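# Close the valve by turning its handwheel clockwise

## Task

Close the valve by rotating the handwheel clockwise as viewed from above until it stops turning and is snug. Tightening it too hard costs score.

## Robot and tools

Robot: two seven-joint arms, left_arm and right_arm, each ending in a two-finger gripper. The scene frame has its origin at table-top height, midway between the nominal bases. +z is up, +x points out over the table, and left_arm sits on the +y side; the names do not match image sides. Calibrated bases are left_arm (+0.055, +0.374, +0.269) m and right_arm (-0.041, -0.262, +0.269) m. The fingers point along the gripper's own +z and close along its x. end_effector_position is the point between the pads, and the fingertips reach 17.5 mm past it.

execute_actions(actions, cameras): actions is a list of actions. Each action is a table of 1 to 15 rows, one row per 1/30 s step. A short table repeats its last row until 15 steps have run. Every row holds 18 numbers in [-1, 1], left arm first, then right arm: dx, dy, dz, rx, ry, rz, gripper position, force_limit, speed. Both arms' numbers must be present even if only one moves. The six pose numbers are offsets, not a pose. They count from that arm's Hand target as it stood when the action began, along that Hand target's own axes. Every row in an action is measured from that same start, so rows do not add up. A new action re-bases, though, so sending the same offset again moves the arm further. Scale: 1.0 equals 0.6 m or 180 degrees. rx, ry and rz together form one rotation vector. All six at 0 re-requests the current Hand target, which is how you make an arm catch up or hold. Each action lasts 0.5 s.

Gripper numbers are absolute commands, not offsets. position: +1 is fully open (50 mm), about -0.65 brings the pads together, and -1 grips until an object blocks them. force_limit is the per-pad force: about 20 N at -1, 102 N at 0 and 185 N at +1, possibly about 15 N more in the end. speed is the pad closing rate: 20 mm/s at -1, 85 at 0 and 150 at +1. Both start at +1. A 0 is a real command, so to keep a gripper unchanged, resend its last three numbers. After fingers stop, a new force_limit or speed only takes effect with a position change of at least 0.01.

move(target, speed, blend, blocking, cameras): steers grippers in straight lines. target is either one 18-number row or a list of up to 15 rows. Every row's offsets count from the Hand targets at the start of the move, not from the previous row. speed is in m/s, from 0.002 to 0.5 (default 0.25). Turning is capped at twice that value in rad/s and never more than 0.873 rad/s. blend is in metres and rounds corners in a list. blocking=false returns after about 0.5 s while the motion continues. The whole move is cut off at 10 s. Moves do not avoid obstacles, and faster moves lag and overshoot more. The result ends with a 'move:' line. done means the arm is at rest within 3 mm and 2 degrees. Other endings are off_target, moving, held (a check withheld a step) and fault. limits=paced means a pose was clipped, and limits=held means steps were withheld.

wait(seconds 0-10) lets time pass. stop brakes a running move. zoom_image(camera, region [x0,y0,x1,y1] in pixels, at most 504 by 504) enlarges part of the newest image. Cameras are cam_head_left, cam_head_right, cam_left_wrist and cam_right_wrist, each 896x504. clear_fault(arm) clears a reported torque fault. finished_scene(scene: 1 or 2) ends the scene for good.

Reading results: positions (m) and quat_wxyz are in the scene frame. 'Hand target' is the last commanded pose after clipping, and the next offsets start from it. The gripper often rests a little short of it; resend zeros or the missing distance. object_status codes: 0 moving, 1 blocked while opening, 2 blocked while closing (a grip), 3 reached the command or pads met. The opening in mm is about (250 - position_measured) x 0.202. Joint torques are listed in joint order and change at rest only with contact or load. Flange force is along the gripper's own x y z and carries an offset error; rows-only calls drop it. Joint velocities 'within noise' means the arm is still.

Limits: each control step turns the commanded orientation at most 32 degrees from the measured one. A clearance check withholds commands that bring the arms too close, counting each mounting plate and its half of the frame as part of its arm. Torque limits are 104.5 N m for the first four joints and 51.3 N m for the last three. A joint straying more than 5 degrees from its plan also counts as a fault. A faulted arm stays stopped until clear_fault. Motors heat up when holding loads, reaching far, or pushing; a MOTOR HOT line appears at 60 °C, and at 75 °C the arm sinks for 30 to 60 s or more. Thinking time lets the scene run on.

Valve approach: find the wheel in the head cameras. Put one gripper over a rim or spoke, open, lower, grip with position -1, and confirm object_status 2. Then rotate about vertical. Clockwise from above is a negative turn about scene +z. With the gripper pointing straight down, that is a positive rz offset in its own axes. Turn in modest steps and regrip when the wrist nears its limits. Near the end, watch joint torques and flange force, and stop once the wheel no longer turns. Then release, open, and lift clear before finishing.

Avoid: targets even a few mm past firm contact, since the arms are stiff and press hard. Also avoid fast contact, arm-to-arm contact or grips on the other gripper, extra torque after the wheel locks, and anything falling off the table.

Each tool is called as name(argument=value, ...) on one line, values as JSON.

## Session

execute_actions(actions=[])

zoom_image(camera="cam_head_right", region=[360, 230, 580, 390])

Scene clock: 0.00 s.
left_arm: end_effector_position=(+0.3152, +0.7477, +0.1449) position_measured=3 object_status=3 end_effector_quat_wxyz=(-0.068, +0.554, +0.802, +0.214) | right_arm: end_effector_position=(+0.2291, -0.3549, +0.1672) position_measured=3 object_status=3 end_effector_quat_wxyz=(-0.050, -0.028, +0.957, -0.284)
Joint positions: left_arm=[-0.622 1.095 -0.343 2.228 -0.13 -0.572 1.325] | right_arm=[-0.744 1.178 0.459 2.275 0.605 0.106 2.125]
Joint velocities: within noise
Joint torques (N m): no reading
Flange force (N): no reading
Hand target: left_arm +0.3152, +0.7477, +0.1449; -0.068, +0.554, +0.802, +0.214 | right_arm +0.2291, -0.3549, +0.1672; -0.050, -0.028, +0.957, -0.284
Tool commands: left_gripper/position=+1.0 left_gripper/force_limit=+1.0 left_gripper/speed=+1.0 right_gripper/position=+1.0 right_gripper/force_limit=+1.0 right_gripper/speed=+1.0
camera_calibration:
cam_left_wrist: T_world_to_cam=[[-0.388639, 0.854606, 0.344395, -0.566988], [0.909162, 0.294992, 0.293946, -0.49594], [0.149614, 0.42735, -0.891621, -0.0663337], [0, 0, 0, 1]] pos_world=[0.24046, 0.659198, 0.281903]
cam_right_wrist: T_world_to_cam=[[-0.996405, -0.0262124, 0.0805636, 0.213197], [-0.0656051, 0.840414, -0.537959, 0.451388], [-0.0536056, -0.54131, -0.839112, 0.128313], [0, 0, 0, 1]] pos_world=[0.248922, -0.304307, 0.333322]

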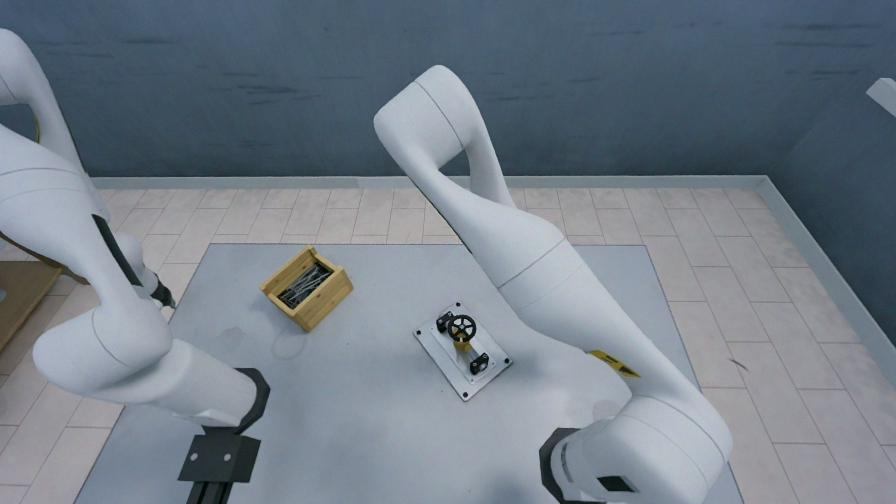

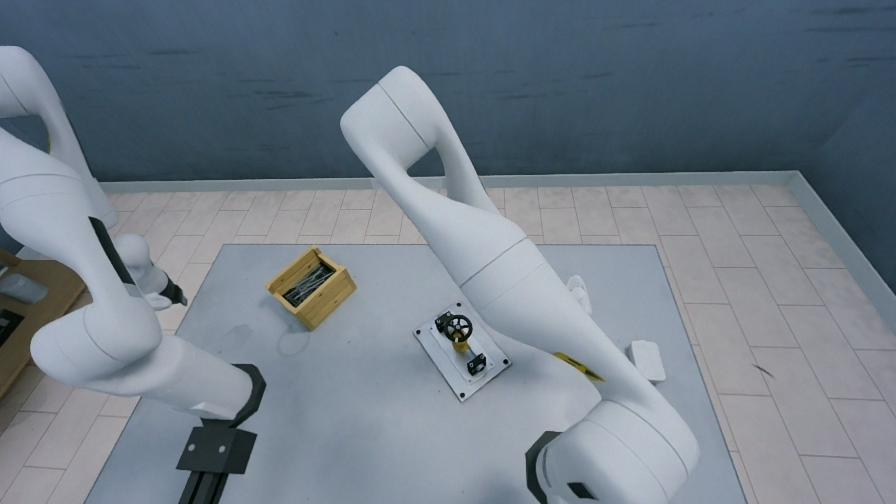

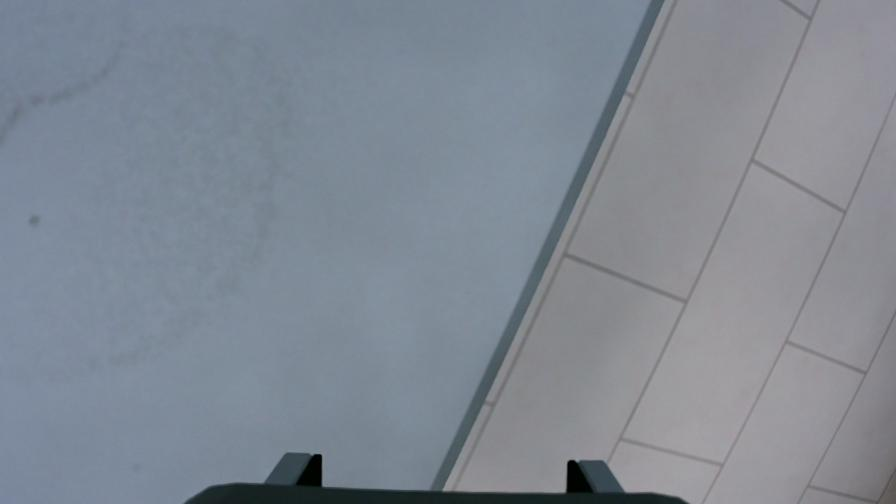

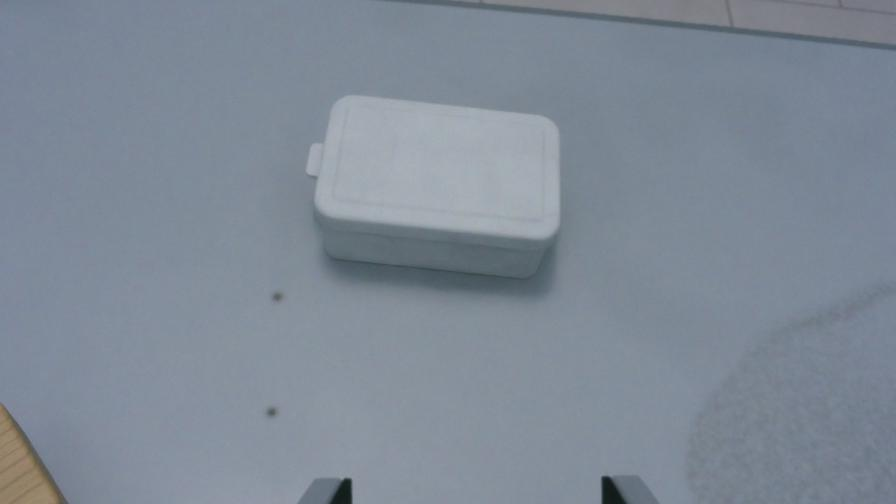

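Scaled by 2.291 from the camera's 896x504 image, which has a finer 1280x720 frame.

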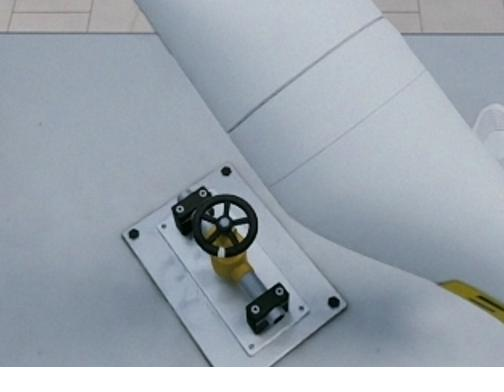

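move(target=[[0.0865,0.067,-0.225,0,0,0,0,1,1,0.0223,-0.1082,-0.1667,0,0,0,1,1,1],[-0.343,-0.081,-0.4343,0,0,0,0,1,1,-0.1327,-0.4706,0.0477,0,0,0,1,1,1]], speed=0.25, blend=0.03, cameras=["cam_head_left"])

Scene clock: 4.87 s.
left_arm: end_effector_position=(+0.3150, +0.4474, +0.2946) position_measured=152 object_status=3 end_effector_quat_wxyz=(-0.068, +0.554, +0.802, +0.214) | right_arm: end_effector_position=(+0.3291, -0.6049, +0.2870) position_measured=3 object_status=3 end_effector_quat_wxyz=(-0.050, -0.028, +0.957, -0.284)
Joint positions: left_arm=[0.762 0.677 -0.752 2.558 0.597 -0.031 1.474] | right_arm=[0.007 0.836 0.445 1.948 0.741 0.39 2.827]
Joint velocities: within noise
Joint torques (N m): left_arm=[-0.12 -10.02 -2.9 -1.91 -0.1 -0.6 -0.21] | right_arm=[0.19 -17.8 4.4 -4.39 0.91 0.68 -0.55]
Flange force (N): left_arm=no reading | right_arm=[0.6 -0.9 -3.0]
Hand target: left_arm +0.3150, +0.4474, +0.2946; -0.068, +0.554, +0.802, +0.214 | right_arm +0.3291, -0.6049, +0.2870; -0.050, -0.028, +0.957, -0.284
Off the commanded pose: left_arm 0.000 m, 0 deg | right_arm 0.000 m, 0 deg.
move: done
Images, in order (width x height): cam_head_left 896x504.

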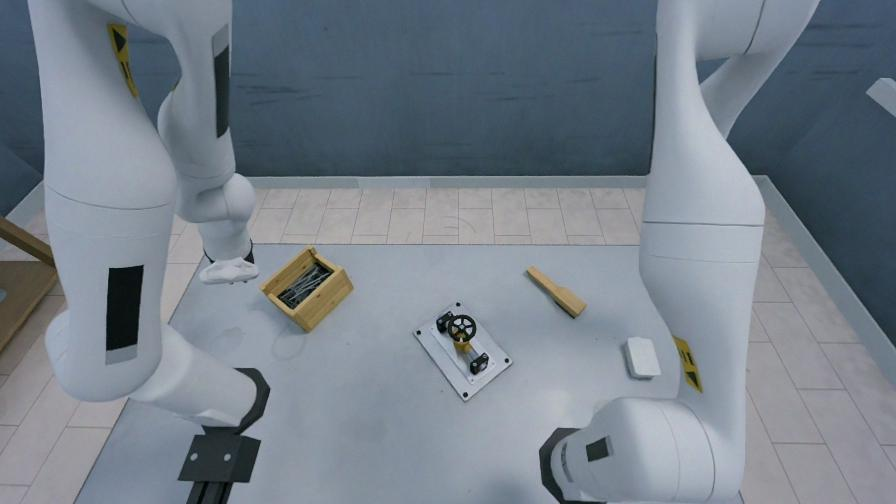

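move(target=[-0.7103,-0.251,-0.3016,0.0917,-0.1116,-0.018,0,1,1,0,0,0,0,0,0,1,1,1], speed=0.2, cameras=["cam_head_left","cam_left_wrist"])

Scene clock: 8.00 s.
left_arm: end_effector_position=(+0.3147, -0.0389, +0.2689) position_measured=152 object_status=3 end_effector_quat_wxyz=(+0.000, +0.544, +0.839, +0.000) | right_arm: end_effector_position=(+0.3291, -0.6049, +0.2870) position_measured=3 object_status=3 end_effector_quat_wxyz=(-0.050, -0.028, +0.957, -0.284)
Joint positions: left_arm=[1.445 0.937 -0.783 1.682 0.809 0.885 2.302] | right_arm=[0.007 0.836 0.445 1.948 0.741 0.39 2.827]
Joint velocities: within noise
Joint torques (N m): left_arm=[-0.2 -19.76 -5.24 -6.4 -0.08 0.45 -0.19] | right_arm=[0.18 -17.74 4.33 -4.37 0.9 0.73 -0.59]
Flange force (N): left_arm=[6.0 -1.9 0.5] | right_arm=[0.8 -1.0 -3.0]
Hand target: left_arm +0.3147, -0.0389, +0.2689; +0.000, +0.544, +0.839, +0.000 | right_arm +0.3291, -0.6049, +0.2870; -0.050, -0.028, +0.957, -0.284
Off the commanded pose: left_arm 0.000 m, 0 deg | right_arm 0.000 m, 0 deg.
move: done
camera_calibration:
cam_left_wrist: T_world_to_cam=[[-0.418514, 0.90821, 0.00122376, 0.16602], [0.907961, 0.418367, 0.0240089, -0.222092], [0.0212931, 0.0111592, -0.999711, 0.433811], [0, 0, 0, 1]] pos_world=[0.261896, -0.062706, 0.438814]
Images, in order (width x height): cam_head_left 896x504, cam_left_wrist 896x504.

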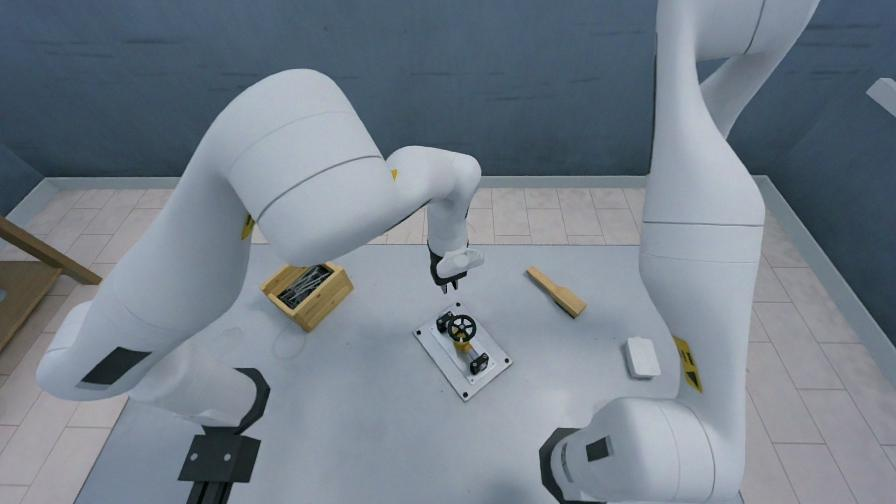

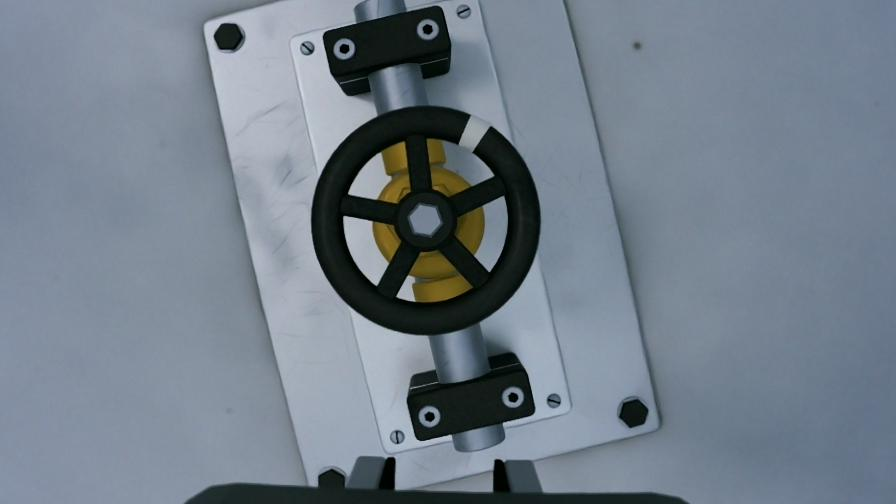

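move(target=[0.1346,-0.0725,0.0965,0.0248,-0.2490,0.0600,0,1,1,0,0,0,0,0,0,1,1,1], speed=0.15, cameras=["cam_head_left","cam_left_wrist"])

Scene clock: 12.73 s.
left_arm: end_effector_position=(+0.2428, +0.0164, +0.2106) position_measured=152 object_status=3 end_effector_quat_wxyz=(+0.284, +0.584, +0.719, -0.247) | right_arm: end_effector_position=(+0.3291, -0.6049, +0.2870) position_measured=3 object_status=3 end_effector_quat_wxyz=(-0.050, -0.028, +0.957, -0.284)
Joint positions: left_arm=[1.175 1.376 -0.671 2.578 2.435 1.712 0.183] | right_arm=[0.007 0.836 0.445 1.948 0.741 0.39 2.827]
Joint velocities: within noise
Joint torques (N m): left_arm=[-0.16 -15.34 -2.34 2.31 0.18 2.74 -0.17] | right_arm=[0.2 -17.8 4.39 -4.36 0.93 0.74 -0.57]
Flange force (N): left_arm=[-3.6 -3.0 -0.5] | right_arm=[0.6 -0.8 -2.8]
Hand target: left_arm +0.2420, +0.0172, +0.2111; +0.298, +0.577, +0.722, -0.239 | right_arm +0.3291, -0.6049, +0.2870; -0.050, -0.028, +0.957, -0.284
Off the commanded pose: left_arm 0.001 m, 2 deg | right_arm 0.000 m, 0 deg.
joint sent to its limit (left arm) — joint 4 (elbow), upper limit, where the elbow is as bent as it goes. The joint targets still meet the commanded pose.
move: done
camera_calibration:
cam_left_wrist: T_world_to_cam=[[-0.168392, 0.697065, -0.696954, 0.175641], [0.975142, 0.22111, -0.0144597, -0.183519], [0.144024, -0.682064, -0.71697, 0.298392], [0, 0, 0, 1]] pos_world=[0.165558, 0.121667, 0.333698]
Images, in order (width x height): cam_head_left 896x504, cam_left_wrist 896x504.

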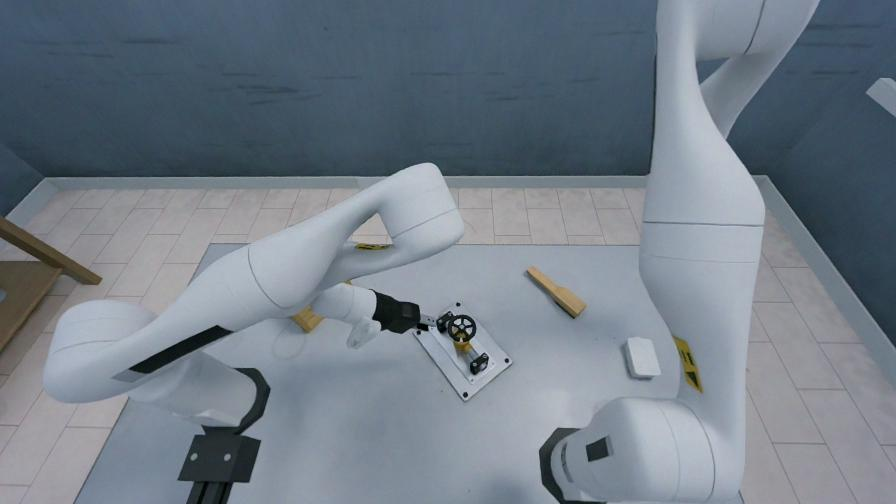

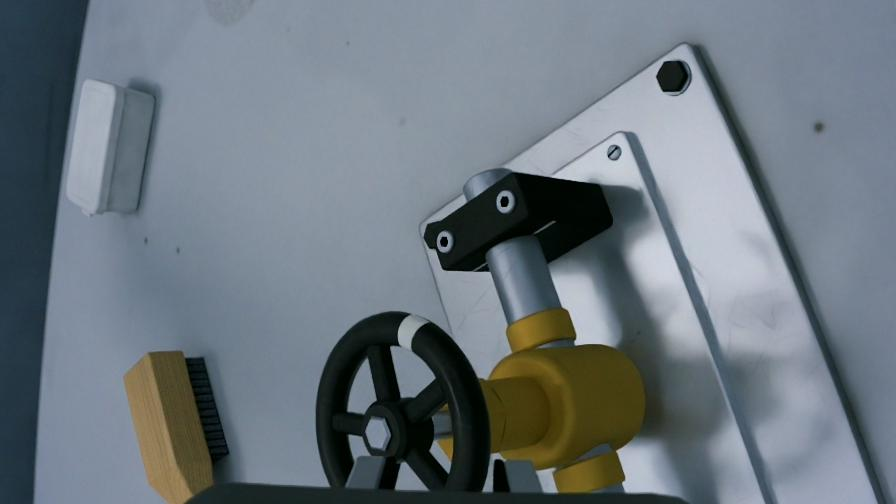

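move(target=[-0.1515,0.0977,0.0148,-0.0248,0.2490,-0.0600,0,1,1,0,0,0,0,0,0,1,1,1], speed=0.2, cameras=[])

move(target=[0,0,0,0,0,-0.6,0,1,1,0,0,0,0,0,0,1,1,1], speed=0.4, cameras=[])

Scene clock: 18.53 s.
left_arm: end_effector_position=(+0.3147, -0.0388, +0.2690) position_measured=152 object_status=3 end_effector_quat_wxyz=(+0.000, +0.544, +0.839, +0.000) | right_arm: end_effector_position=(+0.3291, -0.6049, +0.2870) position_measured=3 object_status=3 end_effector_quat_wxyz=(-0.050, -0.028, +0.957, -0.284)
Joint positions: left_arm=[1.469 0.956 -0.83 1.681 0.85 0.912 2.273] | right_arm=[0.007 0.836 0.445 1.948 0.741 0.39 2.827]
Joint velocities: within noise
Joint torques (N m): left_arm=[-0.17 -19.7 -5.58 -6.43 -0.1 0.39 -0.17] | right_arm=[0.18 -17.8 4.43 -4.36 0.9 0.75 -0.59]
Flange force (N): left_arm=[6.5 -1.9 0.5] | right_arm=[0.6 -1.0 -2.8]
Hand target: left_arm +0.3147, -0.0388, +0.2690; +0.000, +0.544, +0.839, +0.000 | right_arm +0.3291, -0.6049, +0.2870; -0.050, -0.028, +0.957, -0.284
Off the commanded pose: left_arm 0.000 m, 0 deg | right_arm 0.000 m, 0 deg.
move: done
No camera images: "cameras" was empty.

Scene clock: 21.40 s.
left_arm: end_effector_position=(+0.3147, -0.0389, +0.2690) position_measured=152 object_status=3 end_effector_quat_wxyz=(+0.000, -0.359, +0.933, +0.000) | right_arm: end_effector_position=(+0.3291, -0.6049, +0.2870) position_measured=3 object_status=3 end_effector_quat_wxyz=(-0.050, -0.028, +0.957, -0.284)
Joint positions: left_arm=[1.607 1.123 -1.154 1.676 1.114 1.147 3.994] | right_arm=[0.007 0.836 0.445 1.948 0.741 0.39 2.827]
Joint velocities: within noise
Joint torques (N m): left_arm=[-0.23 -19.43 -7.86 -5.29 -0.14 0.37 -0.16] | right_arm=[0.17 -17.76 4.35 -4.35 0.91 0.72 -0.56]
Flange force (N): left_arm=[-0.1 6.4 0.6] | right_arm=[0.7 -1.0 -2.9]
Hand target: left_arm +0.3147, -0.0389, +0.2690; +0.000, -0.359, +0.933, +0.000 | right_arm +0.3291, -0.6049, +0.2870; -0.050, -0.028, +0.957, -0.284
Off the commanded pose: left_arm 0.000 m, 0 deg | right_arm 0.000 m, 0 deg.
move: done
No camera images: "cameras" was empty.

move(target=[[0,0,0,0,0,0.6,0,1,1,0,0,0,0,0,0,1,1,1],[0,0,0,0,0,-0.8,0,1,1,0,0,0,0,0,0,1,1,1],[0,0,0,0,0,-0.2,0,1,1,0,0,0,0,0,0,1,1,1]], speed=0.4, cameras=["cam_head_left"])

Scene clock: 29.63 s.
left_arm: end_effector_position=(+0.3147, -0.0388, +0.2690) position_measured=152 object_status=3 end_effector_quat_wxyz=(+0.000, -0.630, +0.777, +0.000) | right_arm: end_effector_position=(+0.3291, -0.6049, +0.2870) position_measured=3 object_status=3 end_effector_quat_wxyz=(-0.050, -0.028, +0.957, -0.284)
Joint positions: left_arm=[0.907 0.8 0.108 1.705 -0.144 0.653 -0.692] | right_arm=[0.007 0.836 0.445 1.948 0.741 0.39 2.827]
Joint velocities: within noise
Joint torques (N m): left_arm=[-0.14 -20.23 0.83 -7.28 -0.13 0.37 -0.18] | right_arm=[0.27 -17.74 4.31 -4.36 0.94 0.66 -0.58]
Flange force (N): left_arm=[-4.4 5.5 0.5] | right_arm=[0.6 -0.8 -3.2]
Hand target: left_arm +0.3147, -0.0388, +0.2690; +0.000, -0.630, +0.777, +0.000 | right_arm +0.3291, -0.6049, +0.2870; -0.050, -0.028, +0.957, -0.284
Off the commanded pose: left_arm 0.000 m, 0 deg | right_arm 0.000 m, 0 deg.
move: done
Images, in order (width x height): cam_head_left 896x504.

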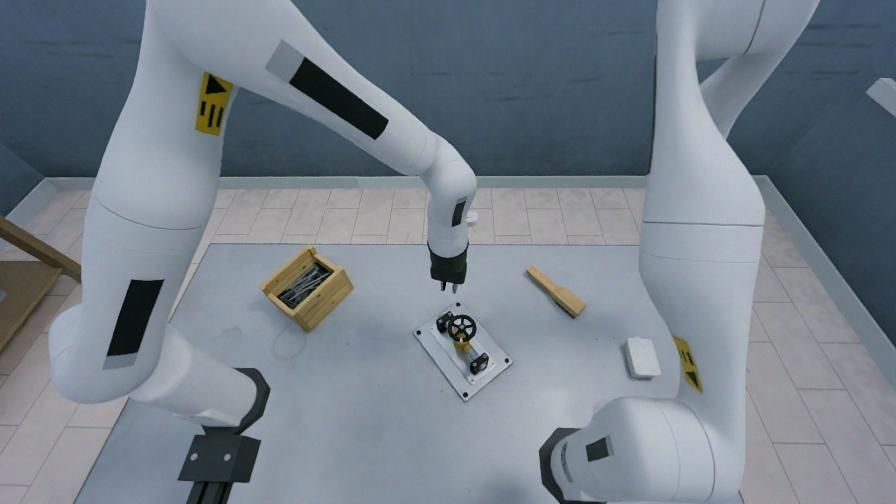

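move(target=[0,0,0,0,0,0.8633,0,1,1,0,0,0,0,0,0,1,1,1], speed=0.4, cameras=[])

move(target=[0.11,-0.0967,0.1257,0,-0.25,0,0,1,1,0,0,0,0,0,0,1,1,1], speed=0.2, cameras=["cam_head_left","cam_left_wrist"])

Scene clock: 34.20 s.
left_arm: end_effector_position=(+0.3147, -0.0389, +0.2690) position_measured=152 object_status=3 end_effector_quat_wxyz=(+0.000, +0.625, +0.781, +0.000) | right_arm: end_effector_position=(+0.3291, -0.6049, +0.2870) position_measured=3 object_status=3 end_effector_quat_wxyz=(-0.050, -0.028, +0.957, -0.284)
Joint positions: left_arm=[0.508 0.962 0.795 1.72 -0.887 0.871 -2.792] | right_arm=[0.007 0.836 0.445 1.948 0.741 0.39 2.827]
Joint velocities: within noise
Joint torques (N m): left_arm=[-0.18 -19.17 5.41 -6.09 -0.05 0.37 -0.2] | right_arm=[0.19 -17.71 4.37 -4.37 0.97 0.66 -0.55]
Flange force (N): left_arm=[5.9 -3.3 0.1] | right_arm=[0.5 -1.0 -3.2]
Hand target: left_arm +0.3147, -0.0388, +0.2690; +0.000, +0.625, +0.781, +0.000 | right_arm +0.3291, -0.6049, +0.2870; -0.050, -0.028, +0.957, -0.284
Off the commanded pose: left_arm 0.000 m, 0 deg | right_arm 0.000 m, 0 deg.
move: done
No camera images: "cameras" was empty.

Scene clock: 37.33 s.
left_arm: end_effector_position=(+0.2436, +0.0129, +0.1937) position_measured=152 object_status=3 end_effector_quat_wxyz=(+0.298, +0.577, +0.721, -0.239) | right_arm: end_effector_position=(+0.3291, -0.6049, +0.2870) position_measured=3 object_status=3 end_effector_quat_wxyz=(-0.050, -0.028, +0.957, -0.284)
Joint positions: left_arm=[0.855 1.333 -0.222 2.572 -0.537 -1.53 -3.38] | right_arm=[0.007 0.836 0.445 1.948 0.741 0.39 2.827]
Joint velocities: within noise
Joint torques (N m): left_arm=[-0.22 -15.31 0.29 3.29 -0.7 -2 -0.14] | right_arm=[0.16 -17.75 4.37 -4.38 0.96 0.69 -0.54]
Flange force (N): left_arm=[-1.7 -3.5 -2.9] | right_arm=[0.6 -1.0 -3.0]
Hand target: left_arm +0.2436, +0.0129, +0.1936; +0.298, +0.577, +0.721, -0.239 | right_arm +0.3291, -0.6049, +0.2870; -0.050, -0.028, +0.957, -0.284
Off the commanded pose: left_arm 0.000 m, 0 deg | right_arm 0.000 m, 0 deg.
move: done
camera_calibration:
cam_left_wrist: T_world_to_cam=[[-0.16706, 0.687965, -0.706254, 0.168001], [0.969744, 0.243984, 0.00827781, -0.187161], [0.178009, -0.683503, -0.70791, 0.273672], [0, 0, 0, 1]] pos_world=[0.160848, 0.117141, 0.313936]
Images, in order (width x height): cam_head_left 896x504, cam_left_wrist 896x504.

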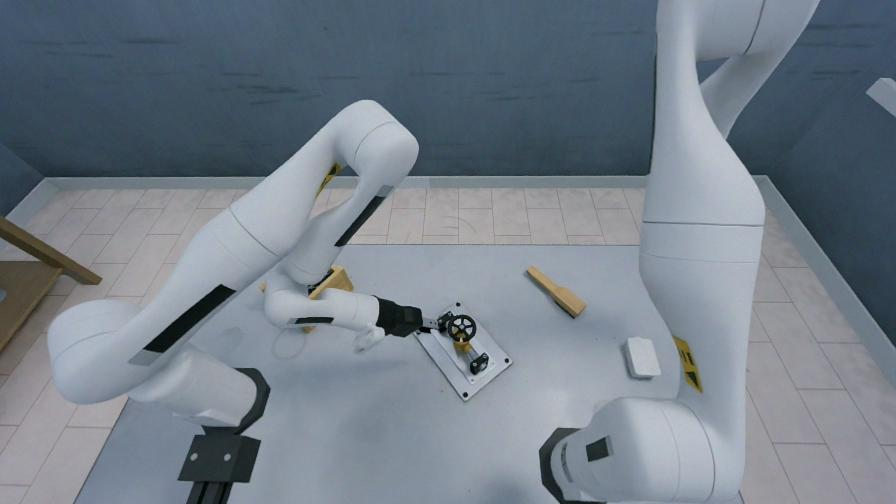

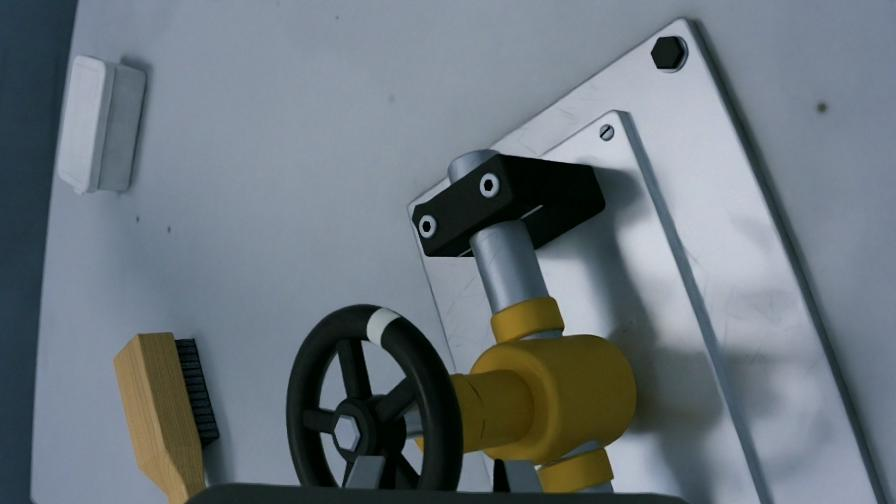

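move(target=[[-0.0017,0,0.085,0,0,0,0,0,1,0,0,0,0,0,0,1,1,1],[-0.0017,0,0.1,0,0,0,0,0,1,0,0,0,0,0,0,1,1,1]], speed=[0.12,0.04], cameras=["cam_left_wrist"])

zoom_image(camera="cam_left_wrist", region=[250, 320, 600, 504])

Scene clock: 38.80 s.
left_arm: end_effector_position=(+0.2530, -0.0292, +0.1519) position_measured=152 object_status=3 end_effector_quat_wxyz=(+0.298, +0.577, +0.721, -0.239) | right_arm: end_effector_position=(+0.3291, -0.6049, +0.2870) position_measured=3 object_status=3 end_effector_quat_wxyz=(-0.050, -0.028, +0.957, -0.284)
Joint positions: left_arm=[0.925 1.364 -0.156 2.398 -0.436 -1.396 -3.3] | right_arm=[0.007 0.836 0.445 1.948 0.741 0.39 2.827]
Joint velocities: within noise
Joint torques (N m): left_arm=[-0.2 -16.68 0.3 2.04 -0.53 -1.93 -0.14] | right_arm=[0.18 -17.77 4.39 -4.39 0.97 0.69 -0.57]
Flange force (N): left_arm=[-0.4 -3.6 -4.2] | right_arm=[0.5 -1.0 -3.1]
Hand target: left_arm +0.2530, -0.0292, +0.1519; +0.298, +0.577, +0.721, -0.239 | right_arm +0.3291, -0.6049, +0.2870; -0.050, -0.028, +0.957, -0.284
Off the commanded pose: left_arm 0.000 m, 0 deg | right_arm 0.000 m, 0 deg.
move: done
camera_calibration:
cam_left_wrist: T_world_to_cam=[[-0.167153, 0.688043, -0.706156, 0.169068], [0.969728, 0.244048, 0.00824488, -0.185653], [0.178009, -0.683401, -0.708008, 0.213723], [0, 0, 0, 1]] pos_world=[0.170248, 0.075041, 0.272236]
Images, in order (width x height): cam_left_wrist 896x504.

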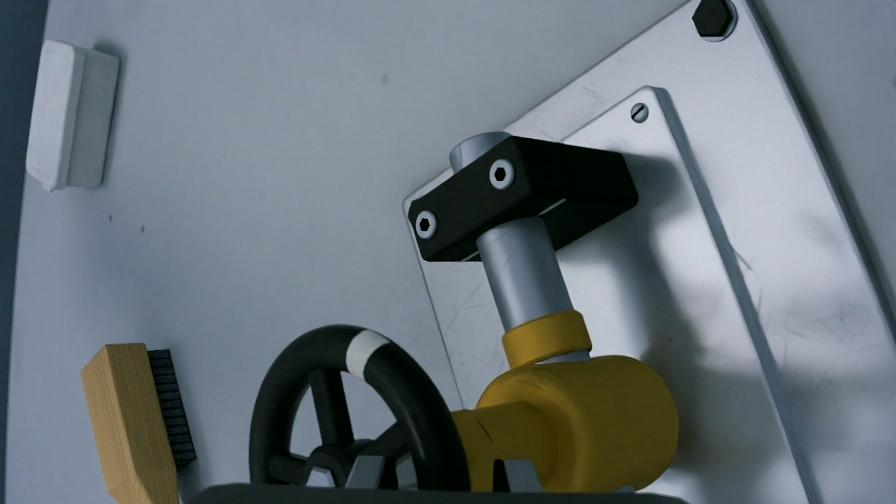

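Scaled by 1.440 from the camera's 896x504 image, which has a finer 1280x720 frame.

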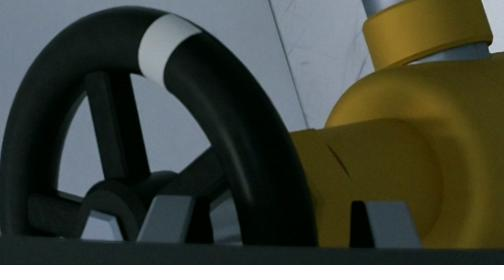

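move(target=[0,0,0,0,0,0,-1,-0.6,-1,0,0,0,0,0,0,1,1,1], cameras=[])

wait(seconds=0.3, cameras=["cam_left_wrist"])

Scene clock: 39.70 s.
left_arm: end_effector_position=(+0.2530, -0.0293, +0.1519) position_measured=196 object_status=2 end_effector_quat_wxyz=(+0.299, +0.577, +0.721, -0.239) | right_arm: end_effector_position=(+0.3291, -0.6049, +0.2870) position_measured=3 object_status=3 end_effector_quat_wxyz=(-0.050, -0.028, +0.957, -0.284)
Joint positions: left_arm=[0.925 1.364 -0.156 2.398 -0.436 -1.396 -3.3] | right_arm=[0.007 0.836 0.445 1.948 0.741 0.39 2.827]
Joint velocities: within noise
Joint torques (N m): left_arm=[0.29 -16.36 0.42 1.68 -0.65 -1.85 -0.44] | right_arm=[0.23 -17.75 4.37 -4.36 0.96 0.74 -0.53]
Flange force (N): left_arm=[-1.1 -2.8 -5.8] | right_arm=[0.7 -0.7 -2.9]
Hand target: left_arm +0.2531, -0.0292, +0.1519; +0.299, +0.577, +0.721, -0.239 | right_arm +0.3291, -0.6049, +0.2870; -0.050, -0.028, +0.957, -0.284
Off the commanded pose: left_arm 0.000 m, 0 deg | right_arm 0.000 m, 0 deg.
move: done
No camera images: "cameras" was empty.

Scene clock: 40.00 s.
left_arm: end_effector_position=(+0.2531, -0.0293, +0.1519) position_measured=196 object_status=2 end_effector_quat_wxyz=(+0.299, +0.577, +0.721, -0.239) | right_arm: end_effector_position=(+0.3291, -0.6049, +0.2870) position_measured=3 object_status=3 end_effector_quat_wxyz=(-0.050, -0.028, +0.957, -0.284)
Joint positions: left_arm=[0.925 1.364 -0.156 2.398 -0.436 -1.396 -3.3] | right_arm=[0.007 0.836 0.445 1.948 0.741 0.39 2.827]
Joint velocities: within noise
Joint torques (N m): left_arm=[0.3 -16.33 0.4 1.67 -0.66 -1.84 -0.44] | right_arm=[0.17 -17.76 4.39 -4.37 0.95 0.69 -0.55]
Flange force (N): left_arm=[-1.2 -2.8 -5.8] | right_arm=[0.5 -1.0 -3.0]
Hand target: left_arm +0.2531, -0.0292, +0.1519; +0.299, +0.577, +0.721, -0.239 | right_arm +0.3291, -0.6049, +0.2870; -0.050, -0.028, +0.957, -0.284
Tool commands: left_gripper/position=-1.0 left_gripper/force_limit=-0.6 left_gripper/speed=-1.0 right_gripper/position=+1.0 right_gripper/force_limit=+1.0 right_gripper/speed=+1.0
Off the commanded pose: left_arm 0.000 m, 0 deg | right_arm 0.000 m, 0 deg.
wait: 0.30 s; at rest by 0.17 s
camera_calibration:
cam_left_wrist: T_world_to_cam=[[-0.167129, 0.687948, -0.706255, 0.169097], [0.969732, 0.244032, 0.00822788, -0.185648], [0.178009, -0.683503, -0.70791, 0.213704], [0, 0, 0, 1]] pos_world=[0.170248, 0.0750413, 0.272236]
Images, in order (width x height): cam_left_wrist 896x504.

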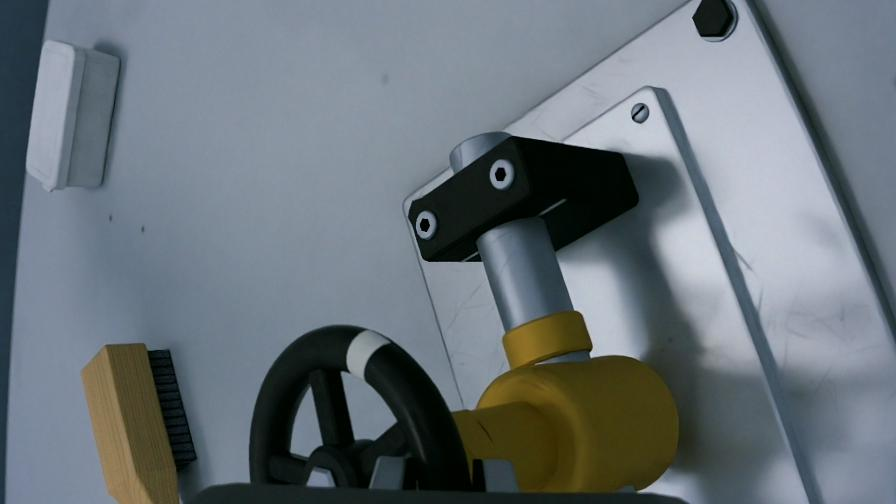

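move(target=[[0,0,0,0,0,0,-0.97,0,-1,0,0,0,0,0,0,1,1,1],[-0.00073,0.01184,0.00073,0.03928,0,0.03928,-0.97,0,-1,0,0,0,0,0,0,1,1,1],[-0.00291,0.02332,0.00291,0.07856,0,0.07856,-0.97,0,-1,0,0,0,0,0,0,1,1,1]], speed=0.12, cameras=[])

move(target=[[-0.00073,0.01184,0.00073,0.03928,0,0.03928,-0.97,0,-1,0,0,0,0,0,0,1,1,1],[-0.00291,0.02332,0.00291,0.07856,0,0.07856,-0.97,0,-1,0,0,0,0,0,0,1,1,1]], speed=0.15, blend=0.002, cameras=["cam_left_wrist","cam_head_left"])

Scene clock: 43.00 s.
left_arm: end_effector_position=(+0.2673, -0.0285, +0.1519) position_measured=201 object_status=2 end_effector_quat_wxyz=(+0.252, +0.694, +0.610, -0.287) | right_arm: end_effector_position=(+0.3291, -0.6049, +0.2870) position_measured=3 object_status=3 end_effector_quat_wxyz=(-0.050, -0.028, +0.957, -0.284)
Joint positions: left_arm=[0.806 1.285 -0.308 2.213 -0.963 -1.207 -3.285] | right_arm=[0.007 0.836 0.445 1.948 0.741 0.39 2.827]
Joint velocities: within noise
Joint torques (N m): left_arm=[3.11 -17.99 3.24 -3.2 -0.57 -3.14 -0.59] | right_arm=[0.15 -17.8 4.39 -4.37 0.95 0.65 -0.54]
Flange force (N): left_arm=[1.7 -5.0 -16.6] | right_arm=[0.4 -1.0 -3.0]
Hand target: left_arm +0.2672, -0.0285, +0.1519; +0.252, +0.694, +0.610, -0.287 | right_arm +0.3291, -0.6049, +0.2870; -0.050, -0.028, +0.957, -0.284
Off the commanded pose: left_arm 0.000 m, 0 deg | right_arm 0.000 m, 0 deg.
move: done
No camera images: "cameras" was empty.

Scene clock: 44.57 s.
left_arm: end_effector_position=(+0.2808, -0.0328, +0.1519) position_measured=201 object_status=2 end_effector_quat_wxyz=(+0.199, +0.789, +0.480, -0.327) | right_arm: end_effector_position=(+0.3291, -0.6049, +0.2870) position_measured=3 object_status=3 end_effector_quat_wxyz=(-0.050, -0.028, +0.957, -0.284)
Joint positions: left_arm=[0.769 1.255 -0.375 1.937 -1.435 -1.129 -3.109] | right_arm=[0.007 0.836 0.445 1.948 0.741 0.39 2.827]
Joint velocities: within noise
Joint torques (N m): left_arm=[6.57 -18.42 6.56 -4.88 1.03 -3.94 -0.56] | right_arm=[0.15 -17.82 4.39 -4.3 0.89 0.68 -0.55]
Flange force (N): left_arm=[3.0 -8.0 -23.0] | right_arm=[0.3 -1.1 -2.8]
Hand target: left_arm +0.2808, -0.0328, +0.1519; +0.199, +0.789, +0.480, -0.327 | right_arm +0.3291, -0.6049, +0.2870; -0.050, -0.028, +0.957, -0.284
Off the commanded pose: left_arm 0.000 m, 0 deg | right_arm 0.000 m, 0 deg.
move: done
camera_calibration:
cam_left_wrist: T_world_to_cam=[[0.313909, 0.634381, -0.706415, 0.0393639], [0.89977, -0.43629, 0.0080297, -0.214428], [-0.303108, -0.638131, -0.707753, 0.342926], [0, 0, 0, 1]] pos_world=[0.284522, 0.100307, 0.272236]
Images, in order (width x height): cam_head_left 896x504, cam_left_wrist 896x504.

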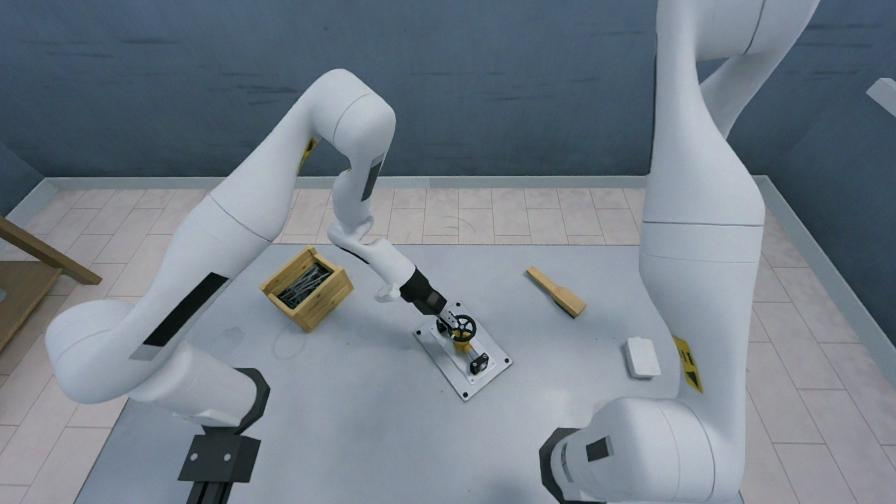

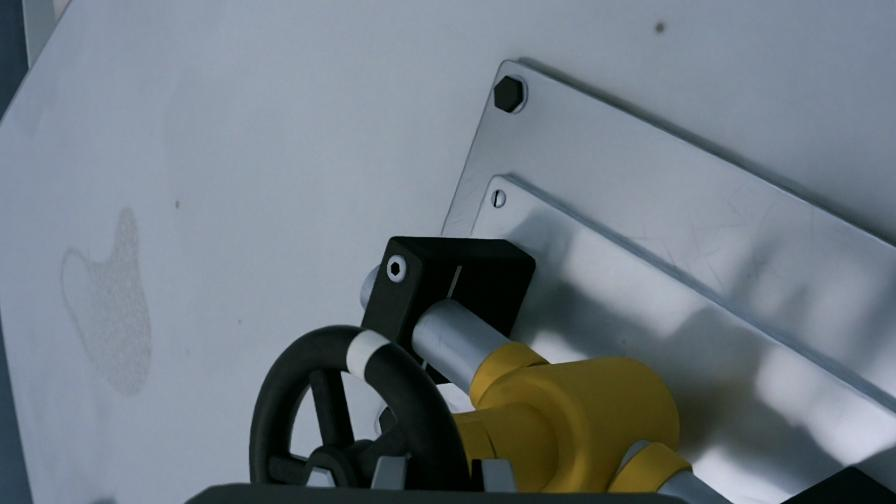

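move(target=[[-0.00073,0.01184,0.00073,0.03928,0,0.03928,-0.97,0,-1,0,0,0,0,0,0,1,1,1],[-0.00291,0.02332,0.00291,0.07856,0,0.07856,-0.97,0,-1,0,0,0,0,0,0,1,1,1],[-0.00646,0.0341,0.00646,0.11785,0,0.11785,-0.97,0,-1,0,0,0,0,0,0,1,1,1]], speed=0.15, blend=0.002, cameras=[])

move(target=[[-0.00073,0.01184,0.00073,0.03928,0,0.03928,-0.97,0,-1,0,0,0,0,0,0,1,1,1],[-0.00291,0.02332,0.00291,0.07856,0,0.07856,-0.97,0,-1,0,0,0,0,0,0,1,1,1],[-0.00646,0.0341,0.00646,0.11785,0,0.11785,-0.97,0,-1,0,0,0,0,0,0,1,1,1]], speed=0.15, blend=0.002, cameras=["cam_left_wrist","cam_head_left"])

Scene clock: 47.13 s.
left_arm: end_effector_position=(+0.2965, -0.0471, +0.1519) position_measured=201 object_status=2 end_effector_quat_wxyz=(+0.107, +0.887, +0.260, -0.367) | right_arm: end_effector_position=(+0.3291, -0.6049, +0.2870) position_measured=3 object_status=3 end_effector_quat_wxyz=(-0.050, -0.028, +0.957, -0.284)
Joint positions: left_arm=[0.814 1.33 -0.441 1.439 -1.937 -1.307 -2.87] | right_arm=[0.007 0.836 0.445 1.948 0.741 0.39 2.827]
Joint velocities: within noise
Joint torques (N m): left_arm=[9.33 -18.42 7.57 -4.73 3.26 -2.87 -0.39] | right_arm=[0.18 -17.78 4.4 -4.3 0.94 0.75 -0.55]
Flange force (N): left_arm=[0.9 -12.3 -22.8] | right_arm=[0.4 -1.0 -2.8]
Hand target: left_arm +0.2965, -0.0471, +0.1519; +0.107, +0.887, +0.260, -0.367 | right_arm +0.3291, -0.6049, +0.2870; -0.050, -0.028, +0.957, -0.284
Off the commanded pose: left_arm 0.000 m, 0 deg | right_arm 0.000 m, 0 deg.
move: done
No camera images: "cameras" was empty.

Scene clock: 49.33 s.
left_arm: end_effector_position=(+0.3028, -0.0673, +0.1519) position_measured=201 object_status=2 end_effector_quat_wxyz=(+0.009, +0.924, +0.021, -0.383) | right_arm: end_effector_position=(+0.3291, -0.6049, +0.2870) position_measured=3 object_status=3 end_effector_quat_wxyz=(-0.050, -0.028, +0.957, -0.284)
Joint positions: left_arm=[0.869 1.494 -0.456 0.858 -2.23 -1.619 -2.779] | right_arm=[0.007 0.836 0.445 1.948 0.741 0.39 2.827]
Joint velocities: within noise
Joint torques (N m): left_arm=[10.84 -17.86 7.13 -4.26 4.35 -2.21 -0.35] | right_arm=[0.16 -17.76 4.36 -4.32 0.91 0.71 -0.54]
Flange force (N): left_arm=[-1.8 -14.6 -20.4] | right_arm=[0.5 -1.0 -2.9]
Hand target: left_arm +0.3029, -0.0672, +0.1519; +0.009, +0.924, +0.021, -0.383 | right_arm +0.3291, -0.6049, +0.2870; -0.050, -0.028, +0.957, -0.284
Off the commanded pose: left_arm 0.000 m, 0 deg | right_arm 0.000 m, 0 deg.
move: done
camera_calibration:
cam_left_wrist: T_world_to_cam=[[0.705914, 0.045164, -0.706856, -0.103971], [0.07185, -0.997383, 0.0080272, -0.0362197], [-0.704644, -0.0564541, -0.707312, 0.488238], [0, 0, 0, 1]] pos_world=[0.420031, -0.00386615, 0.272134]
Images, in order (width x height): cam_head_left 896x504, cam_left_wrist 896x504.

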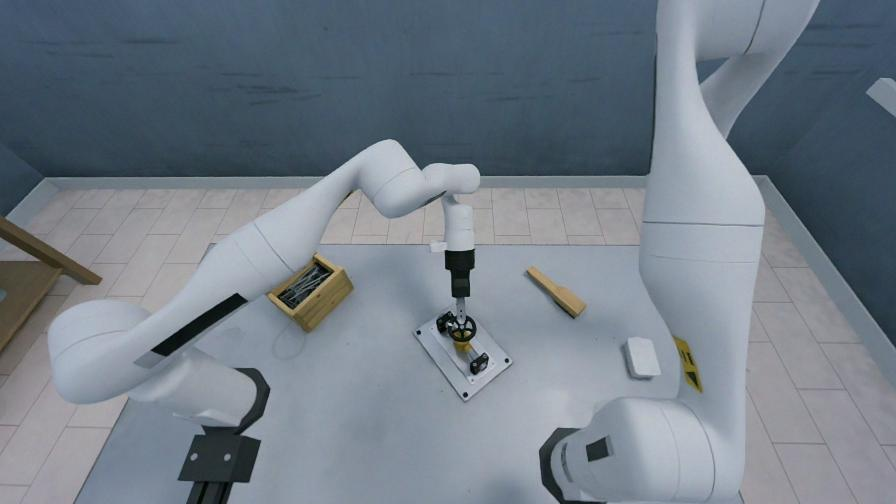

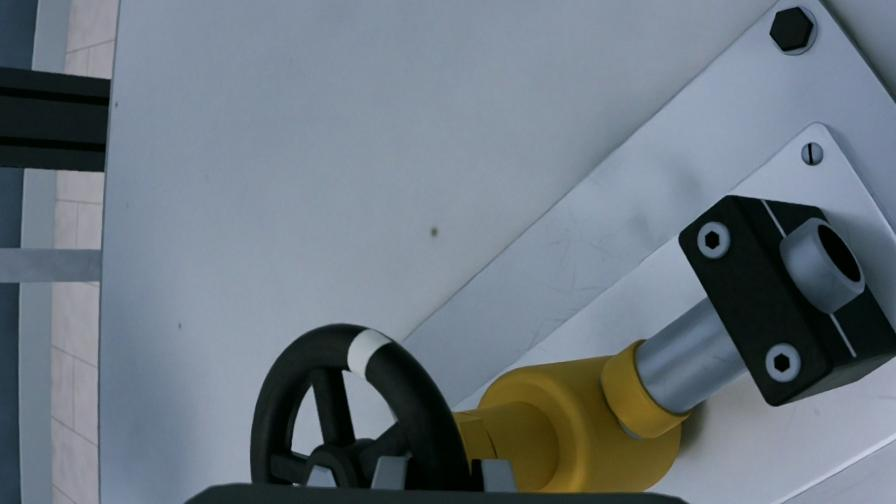

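move(target=[[-0.00073,0.01184,0.00073,0.03928,0,0.03928,-0.97,0,-1,0,0,0,0,0,0,1,1,1],[-0.00291,0.02332,0.00291,0.07856,0,0.07856,-0.97,0,-1,0,0,0,0,0,0,1,1,1],[-0.00646,0.0341,0.00646,0.11785,0,0.11785,-0.97,0,-1,0,0,0,0,0,0,1,1,1]], speed=0.15, blend=0.002, cameras=[])

Scene clock: 52.30 s.
left_arm: end_effector_position=(+0.2979, -0.0872, +0.1521) position_measured=201 object_status=2 end_effector_quat_wxyz=(-0.079, +0.904, -0.217, -0.359) | right_arm: end_effector_position=(+0.3291, -0.6049, +0.2870) position_measured=3 object_status=3 end_effector_quat_wxyz=(-0.050, -0.028, +0.957, -0.284)
Joint positions: left_arm=[0.885 1.775 -0.456 0.035 -2.384 -2.032 -2.712] | right_arm=[0.007 0.836 0.445 1.948 0.741 0.39 2.827]
Joint velocities: within noise
Joint torques (N m): left_arm=[11.93 -14.52 5.93 -4.78 5.21 -1.66 -0.5] | right_arm=[0.22 -17.75 4.35 -4.35 0.95 0.69 -0.59]
Flange force (N): left_arm=no reading | right_arm=[0.5 -1.0 -3.1]
Hand target: left_arm +0.2984, -0.0879, +0.1519; -0.091, +0.898, -0.218, -0.372 | right_arm +0.3291, -0.6049, +0.2870; -0.050, -0.028, +0.957, -0.284
Off the commanded pose: left_arm 0.001 m, 2 deg | right_arm 0.000 m, 0 deg.
elbow stopped short (left arm): the move would have taken joint 4 (elbow) straighter than the controller allows.
move: done
No camera images: "cameras" was empty.

move(target=[-0.0005,-0.00998,0.0005,-0.033,0,-0.033,-0.97,0,-1,0,0,0,0,0,0,1,1,1], speed=0.1, cameras=[])

move(target=[[0,0,0,0,0,0,0,0,1,0,0,0,0,0,0,1,1,1],[0,0,-0.0417,0,0,0,0,0,1,0,0,0,0,0,0,1,1,1]], speed=0.12, cameras=["cam_left_wrist"])

Scene clock: 54.60 s.
left_arm: end_effector_position=(+0.3007, -0.0824, +0.1519) position_measured=201 object_status=2 end_effector_quat_wxyz=(-0.063, +0.911, -0.152, -0.378) | right_arm: end_effector_position=(+0.3291, -0.6049, +0.2870) position_measured=3 object_status=3 end_effector_quat_wxyz=(-0.050, -0.028, +0.957, -0.284)
Joint positions: left_arm=[0.878 1.704 -0.446 0.251 -2.361 -1.938 -2.713] | right_arm=[0.007 0.836 0.445 1.948 0.741 0.39 2.827]
Joint velocities: within noise
Joint torques (N m): left_arm=[6.15 -16.99 2.77 -2.87 2.07 -4.37 0.01] | right_arm=[0.21 -17.76 4.37 -4.39 0.96 0.72 -0.55]
Flange force (N): left_arm=no reading | right_arm=[0.7 -0.8 -3.0]
Hand target: left_arm +0.3007, -0.0824, +0.1519; -0.063, +0.911, -0.152, -0.378 | right_arm +0.3291, -0.6049, +0.2870; -0.050, -0.028, +0.957, -0.284
Off the commanded pose: left_arm 0.000 m, 0 deg | right_arm 0.000 m, 0 deg.
move: done
No camera images: "cameras" was empty.

Scene clock: 55.97 s.
left_arm: end_effector_position=(+0.3170, -0.0877, +0.1697) position_measured=152 object_status=3 end_effector_quat_wxyz=(-0.058, +0.914, -0.151, -0.373) | right_arm: end_effector_position=(+0.3291, -0.6049, +0.2870) position_measured=3 object_status=3 end_effector_quat_wxyz=(-0.050, -0.028, +0.957, -0.284)
Joint positions: left_arm=[0.824 1.757 -0.425 0.035 -2.352 -2.042 -2.616] | right_arm=[0.007 0.836 0.445 1.948 0.741 0.39 2.827]
Joint velocities: within noise
Joint torques (N m): left_arm=[-0.09 -27.46 0.64 -8.16 0.55 -1.73 -0.14] | right_arm=[0.15 -17.76 4.35 -4.36 0.94 0.71 -0.58]
Flange force (N): left_arm=no reading | right_arm=[0.5 -1.1 -3.0]
Hand target: left_arm +0.3175, -0.0882, +0.1696; -0.063, +0.911, -0.152, -0.378 | right_arm +0.3291, -0.6049, +0.2870; -0.050, -0.028, +0.957, -0.284
Off the commanded pose: left_arm 0.001 m, 1 deg | right_arm 0.000 m, 0 deg.
elbow stopped short (left arm): the move would have taken joint 4 (elbow) straighter than the controller allows.
move: done
camera_calibration:
cam_left_wrist: T_world_to_cam=[[0.681121, -0.2207, -0.698116, -0.117429], [-0.294847, -0.955436, 0.0143797, 0.0610806], [-0.670179, 0.196043, -0.715841, 0.522344], [0, 0, 0, 1]] pos_world=[0.448057, -0.0699598, 0.291058]
Images, in order (width x height): cam_left_wrist 896x504.

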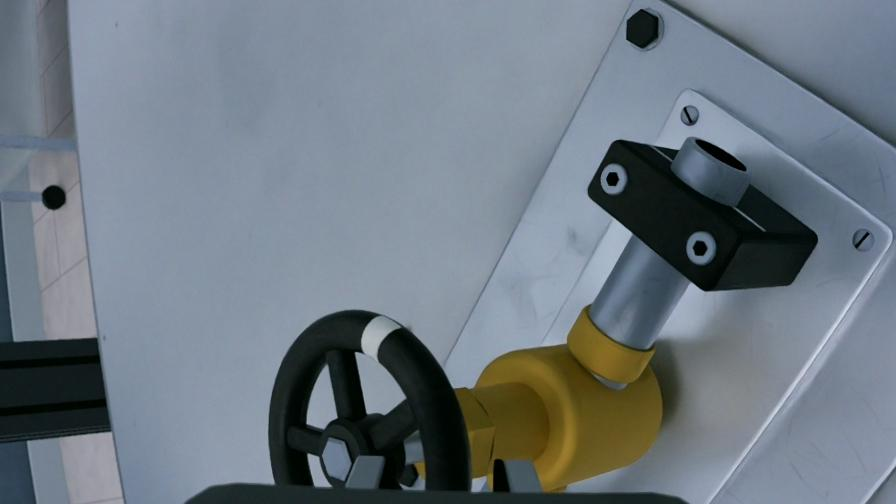

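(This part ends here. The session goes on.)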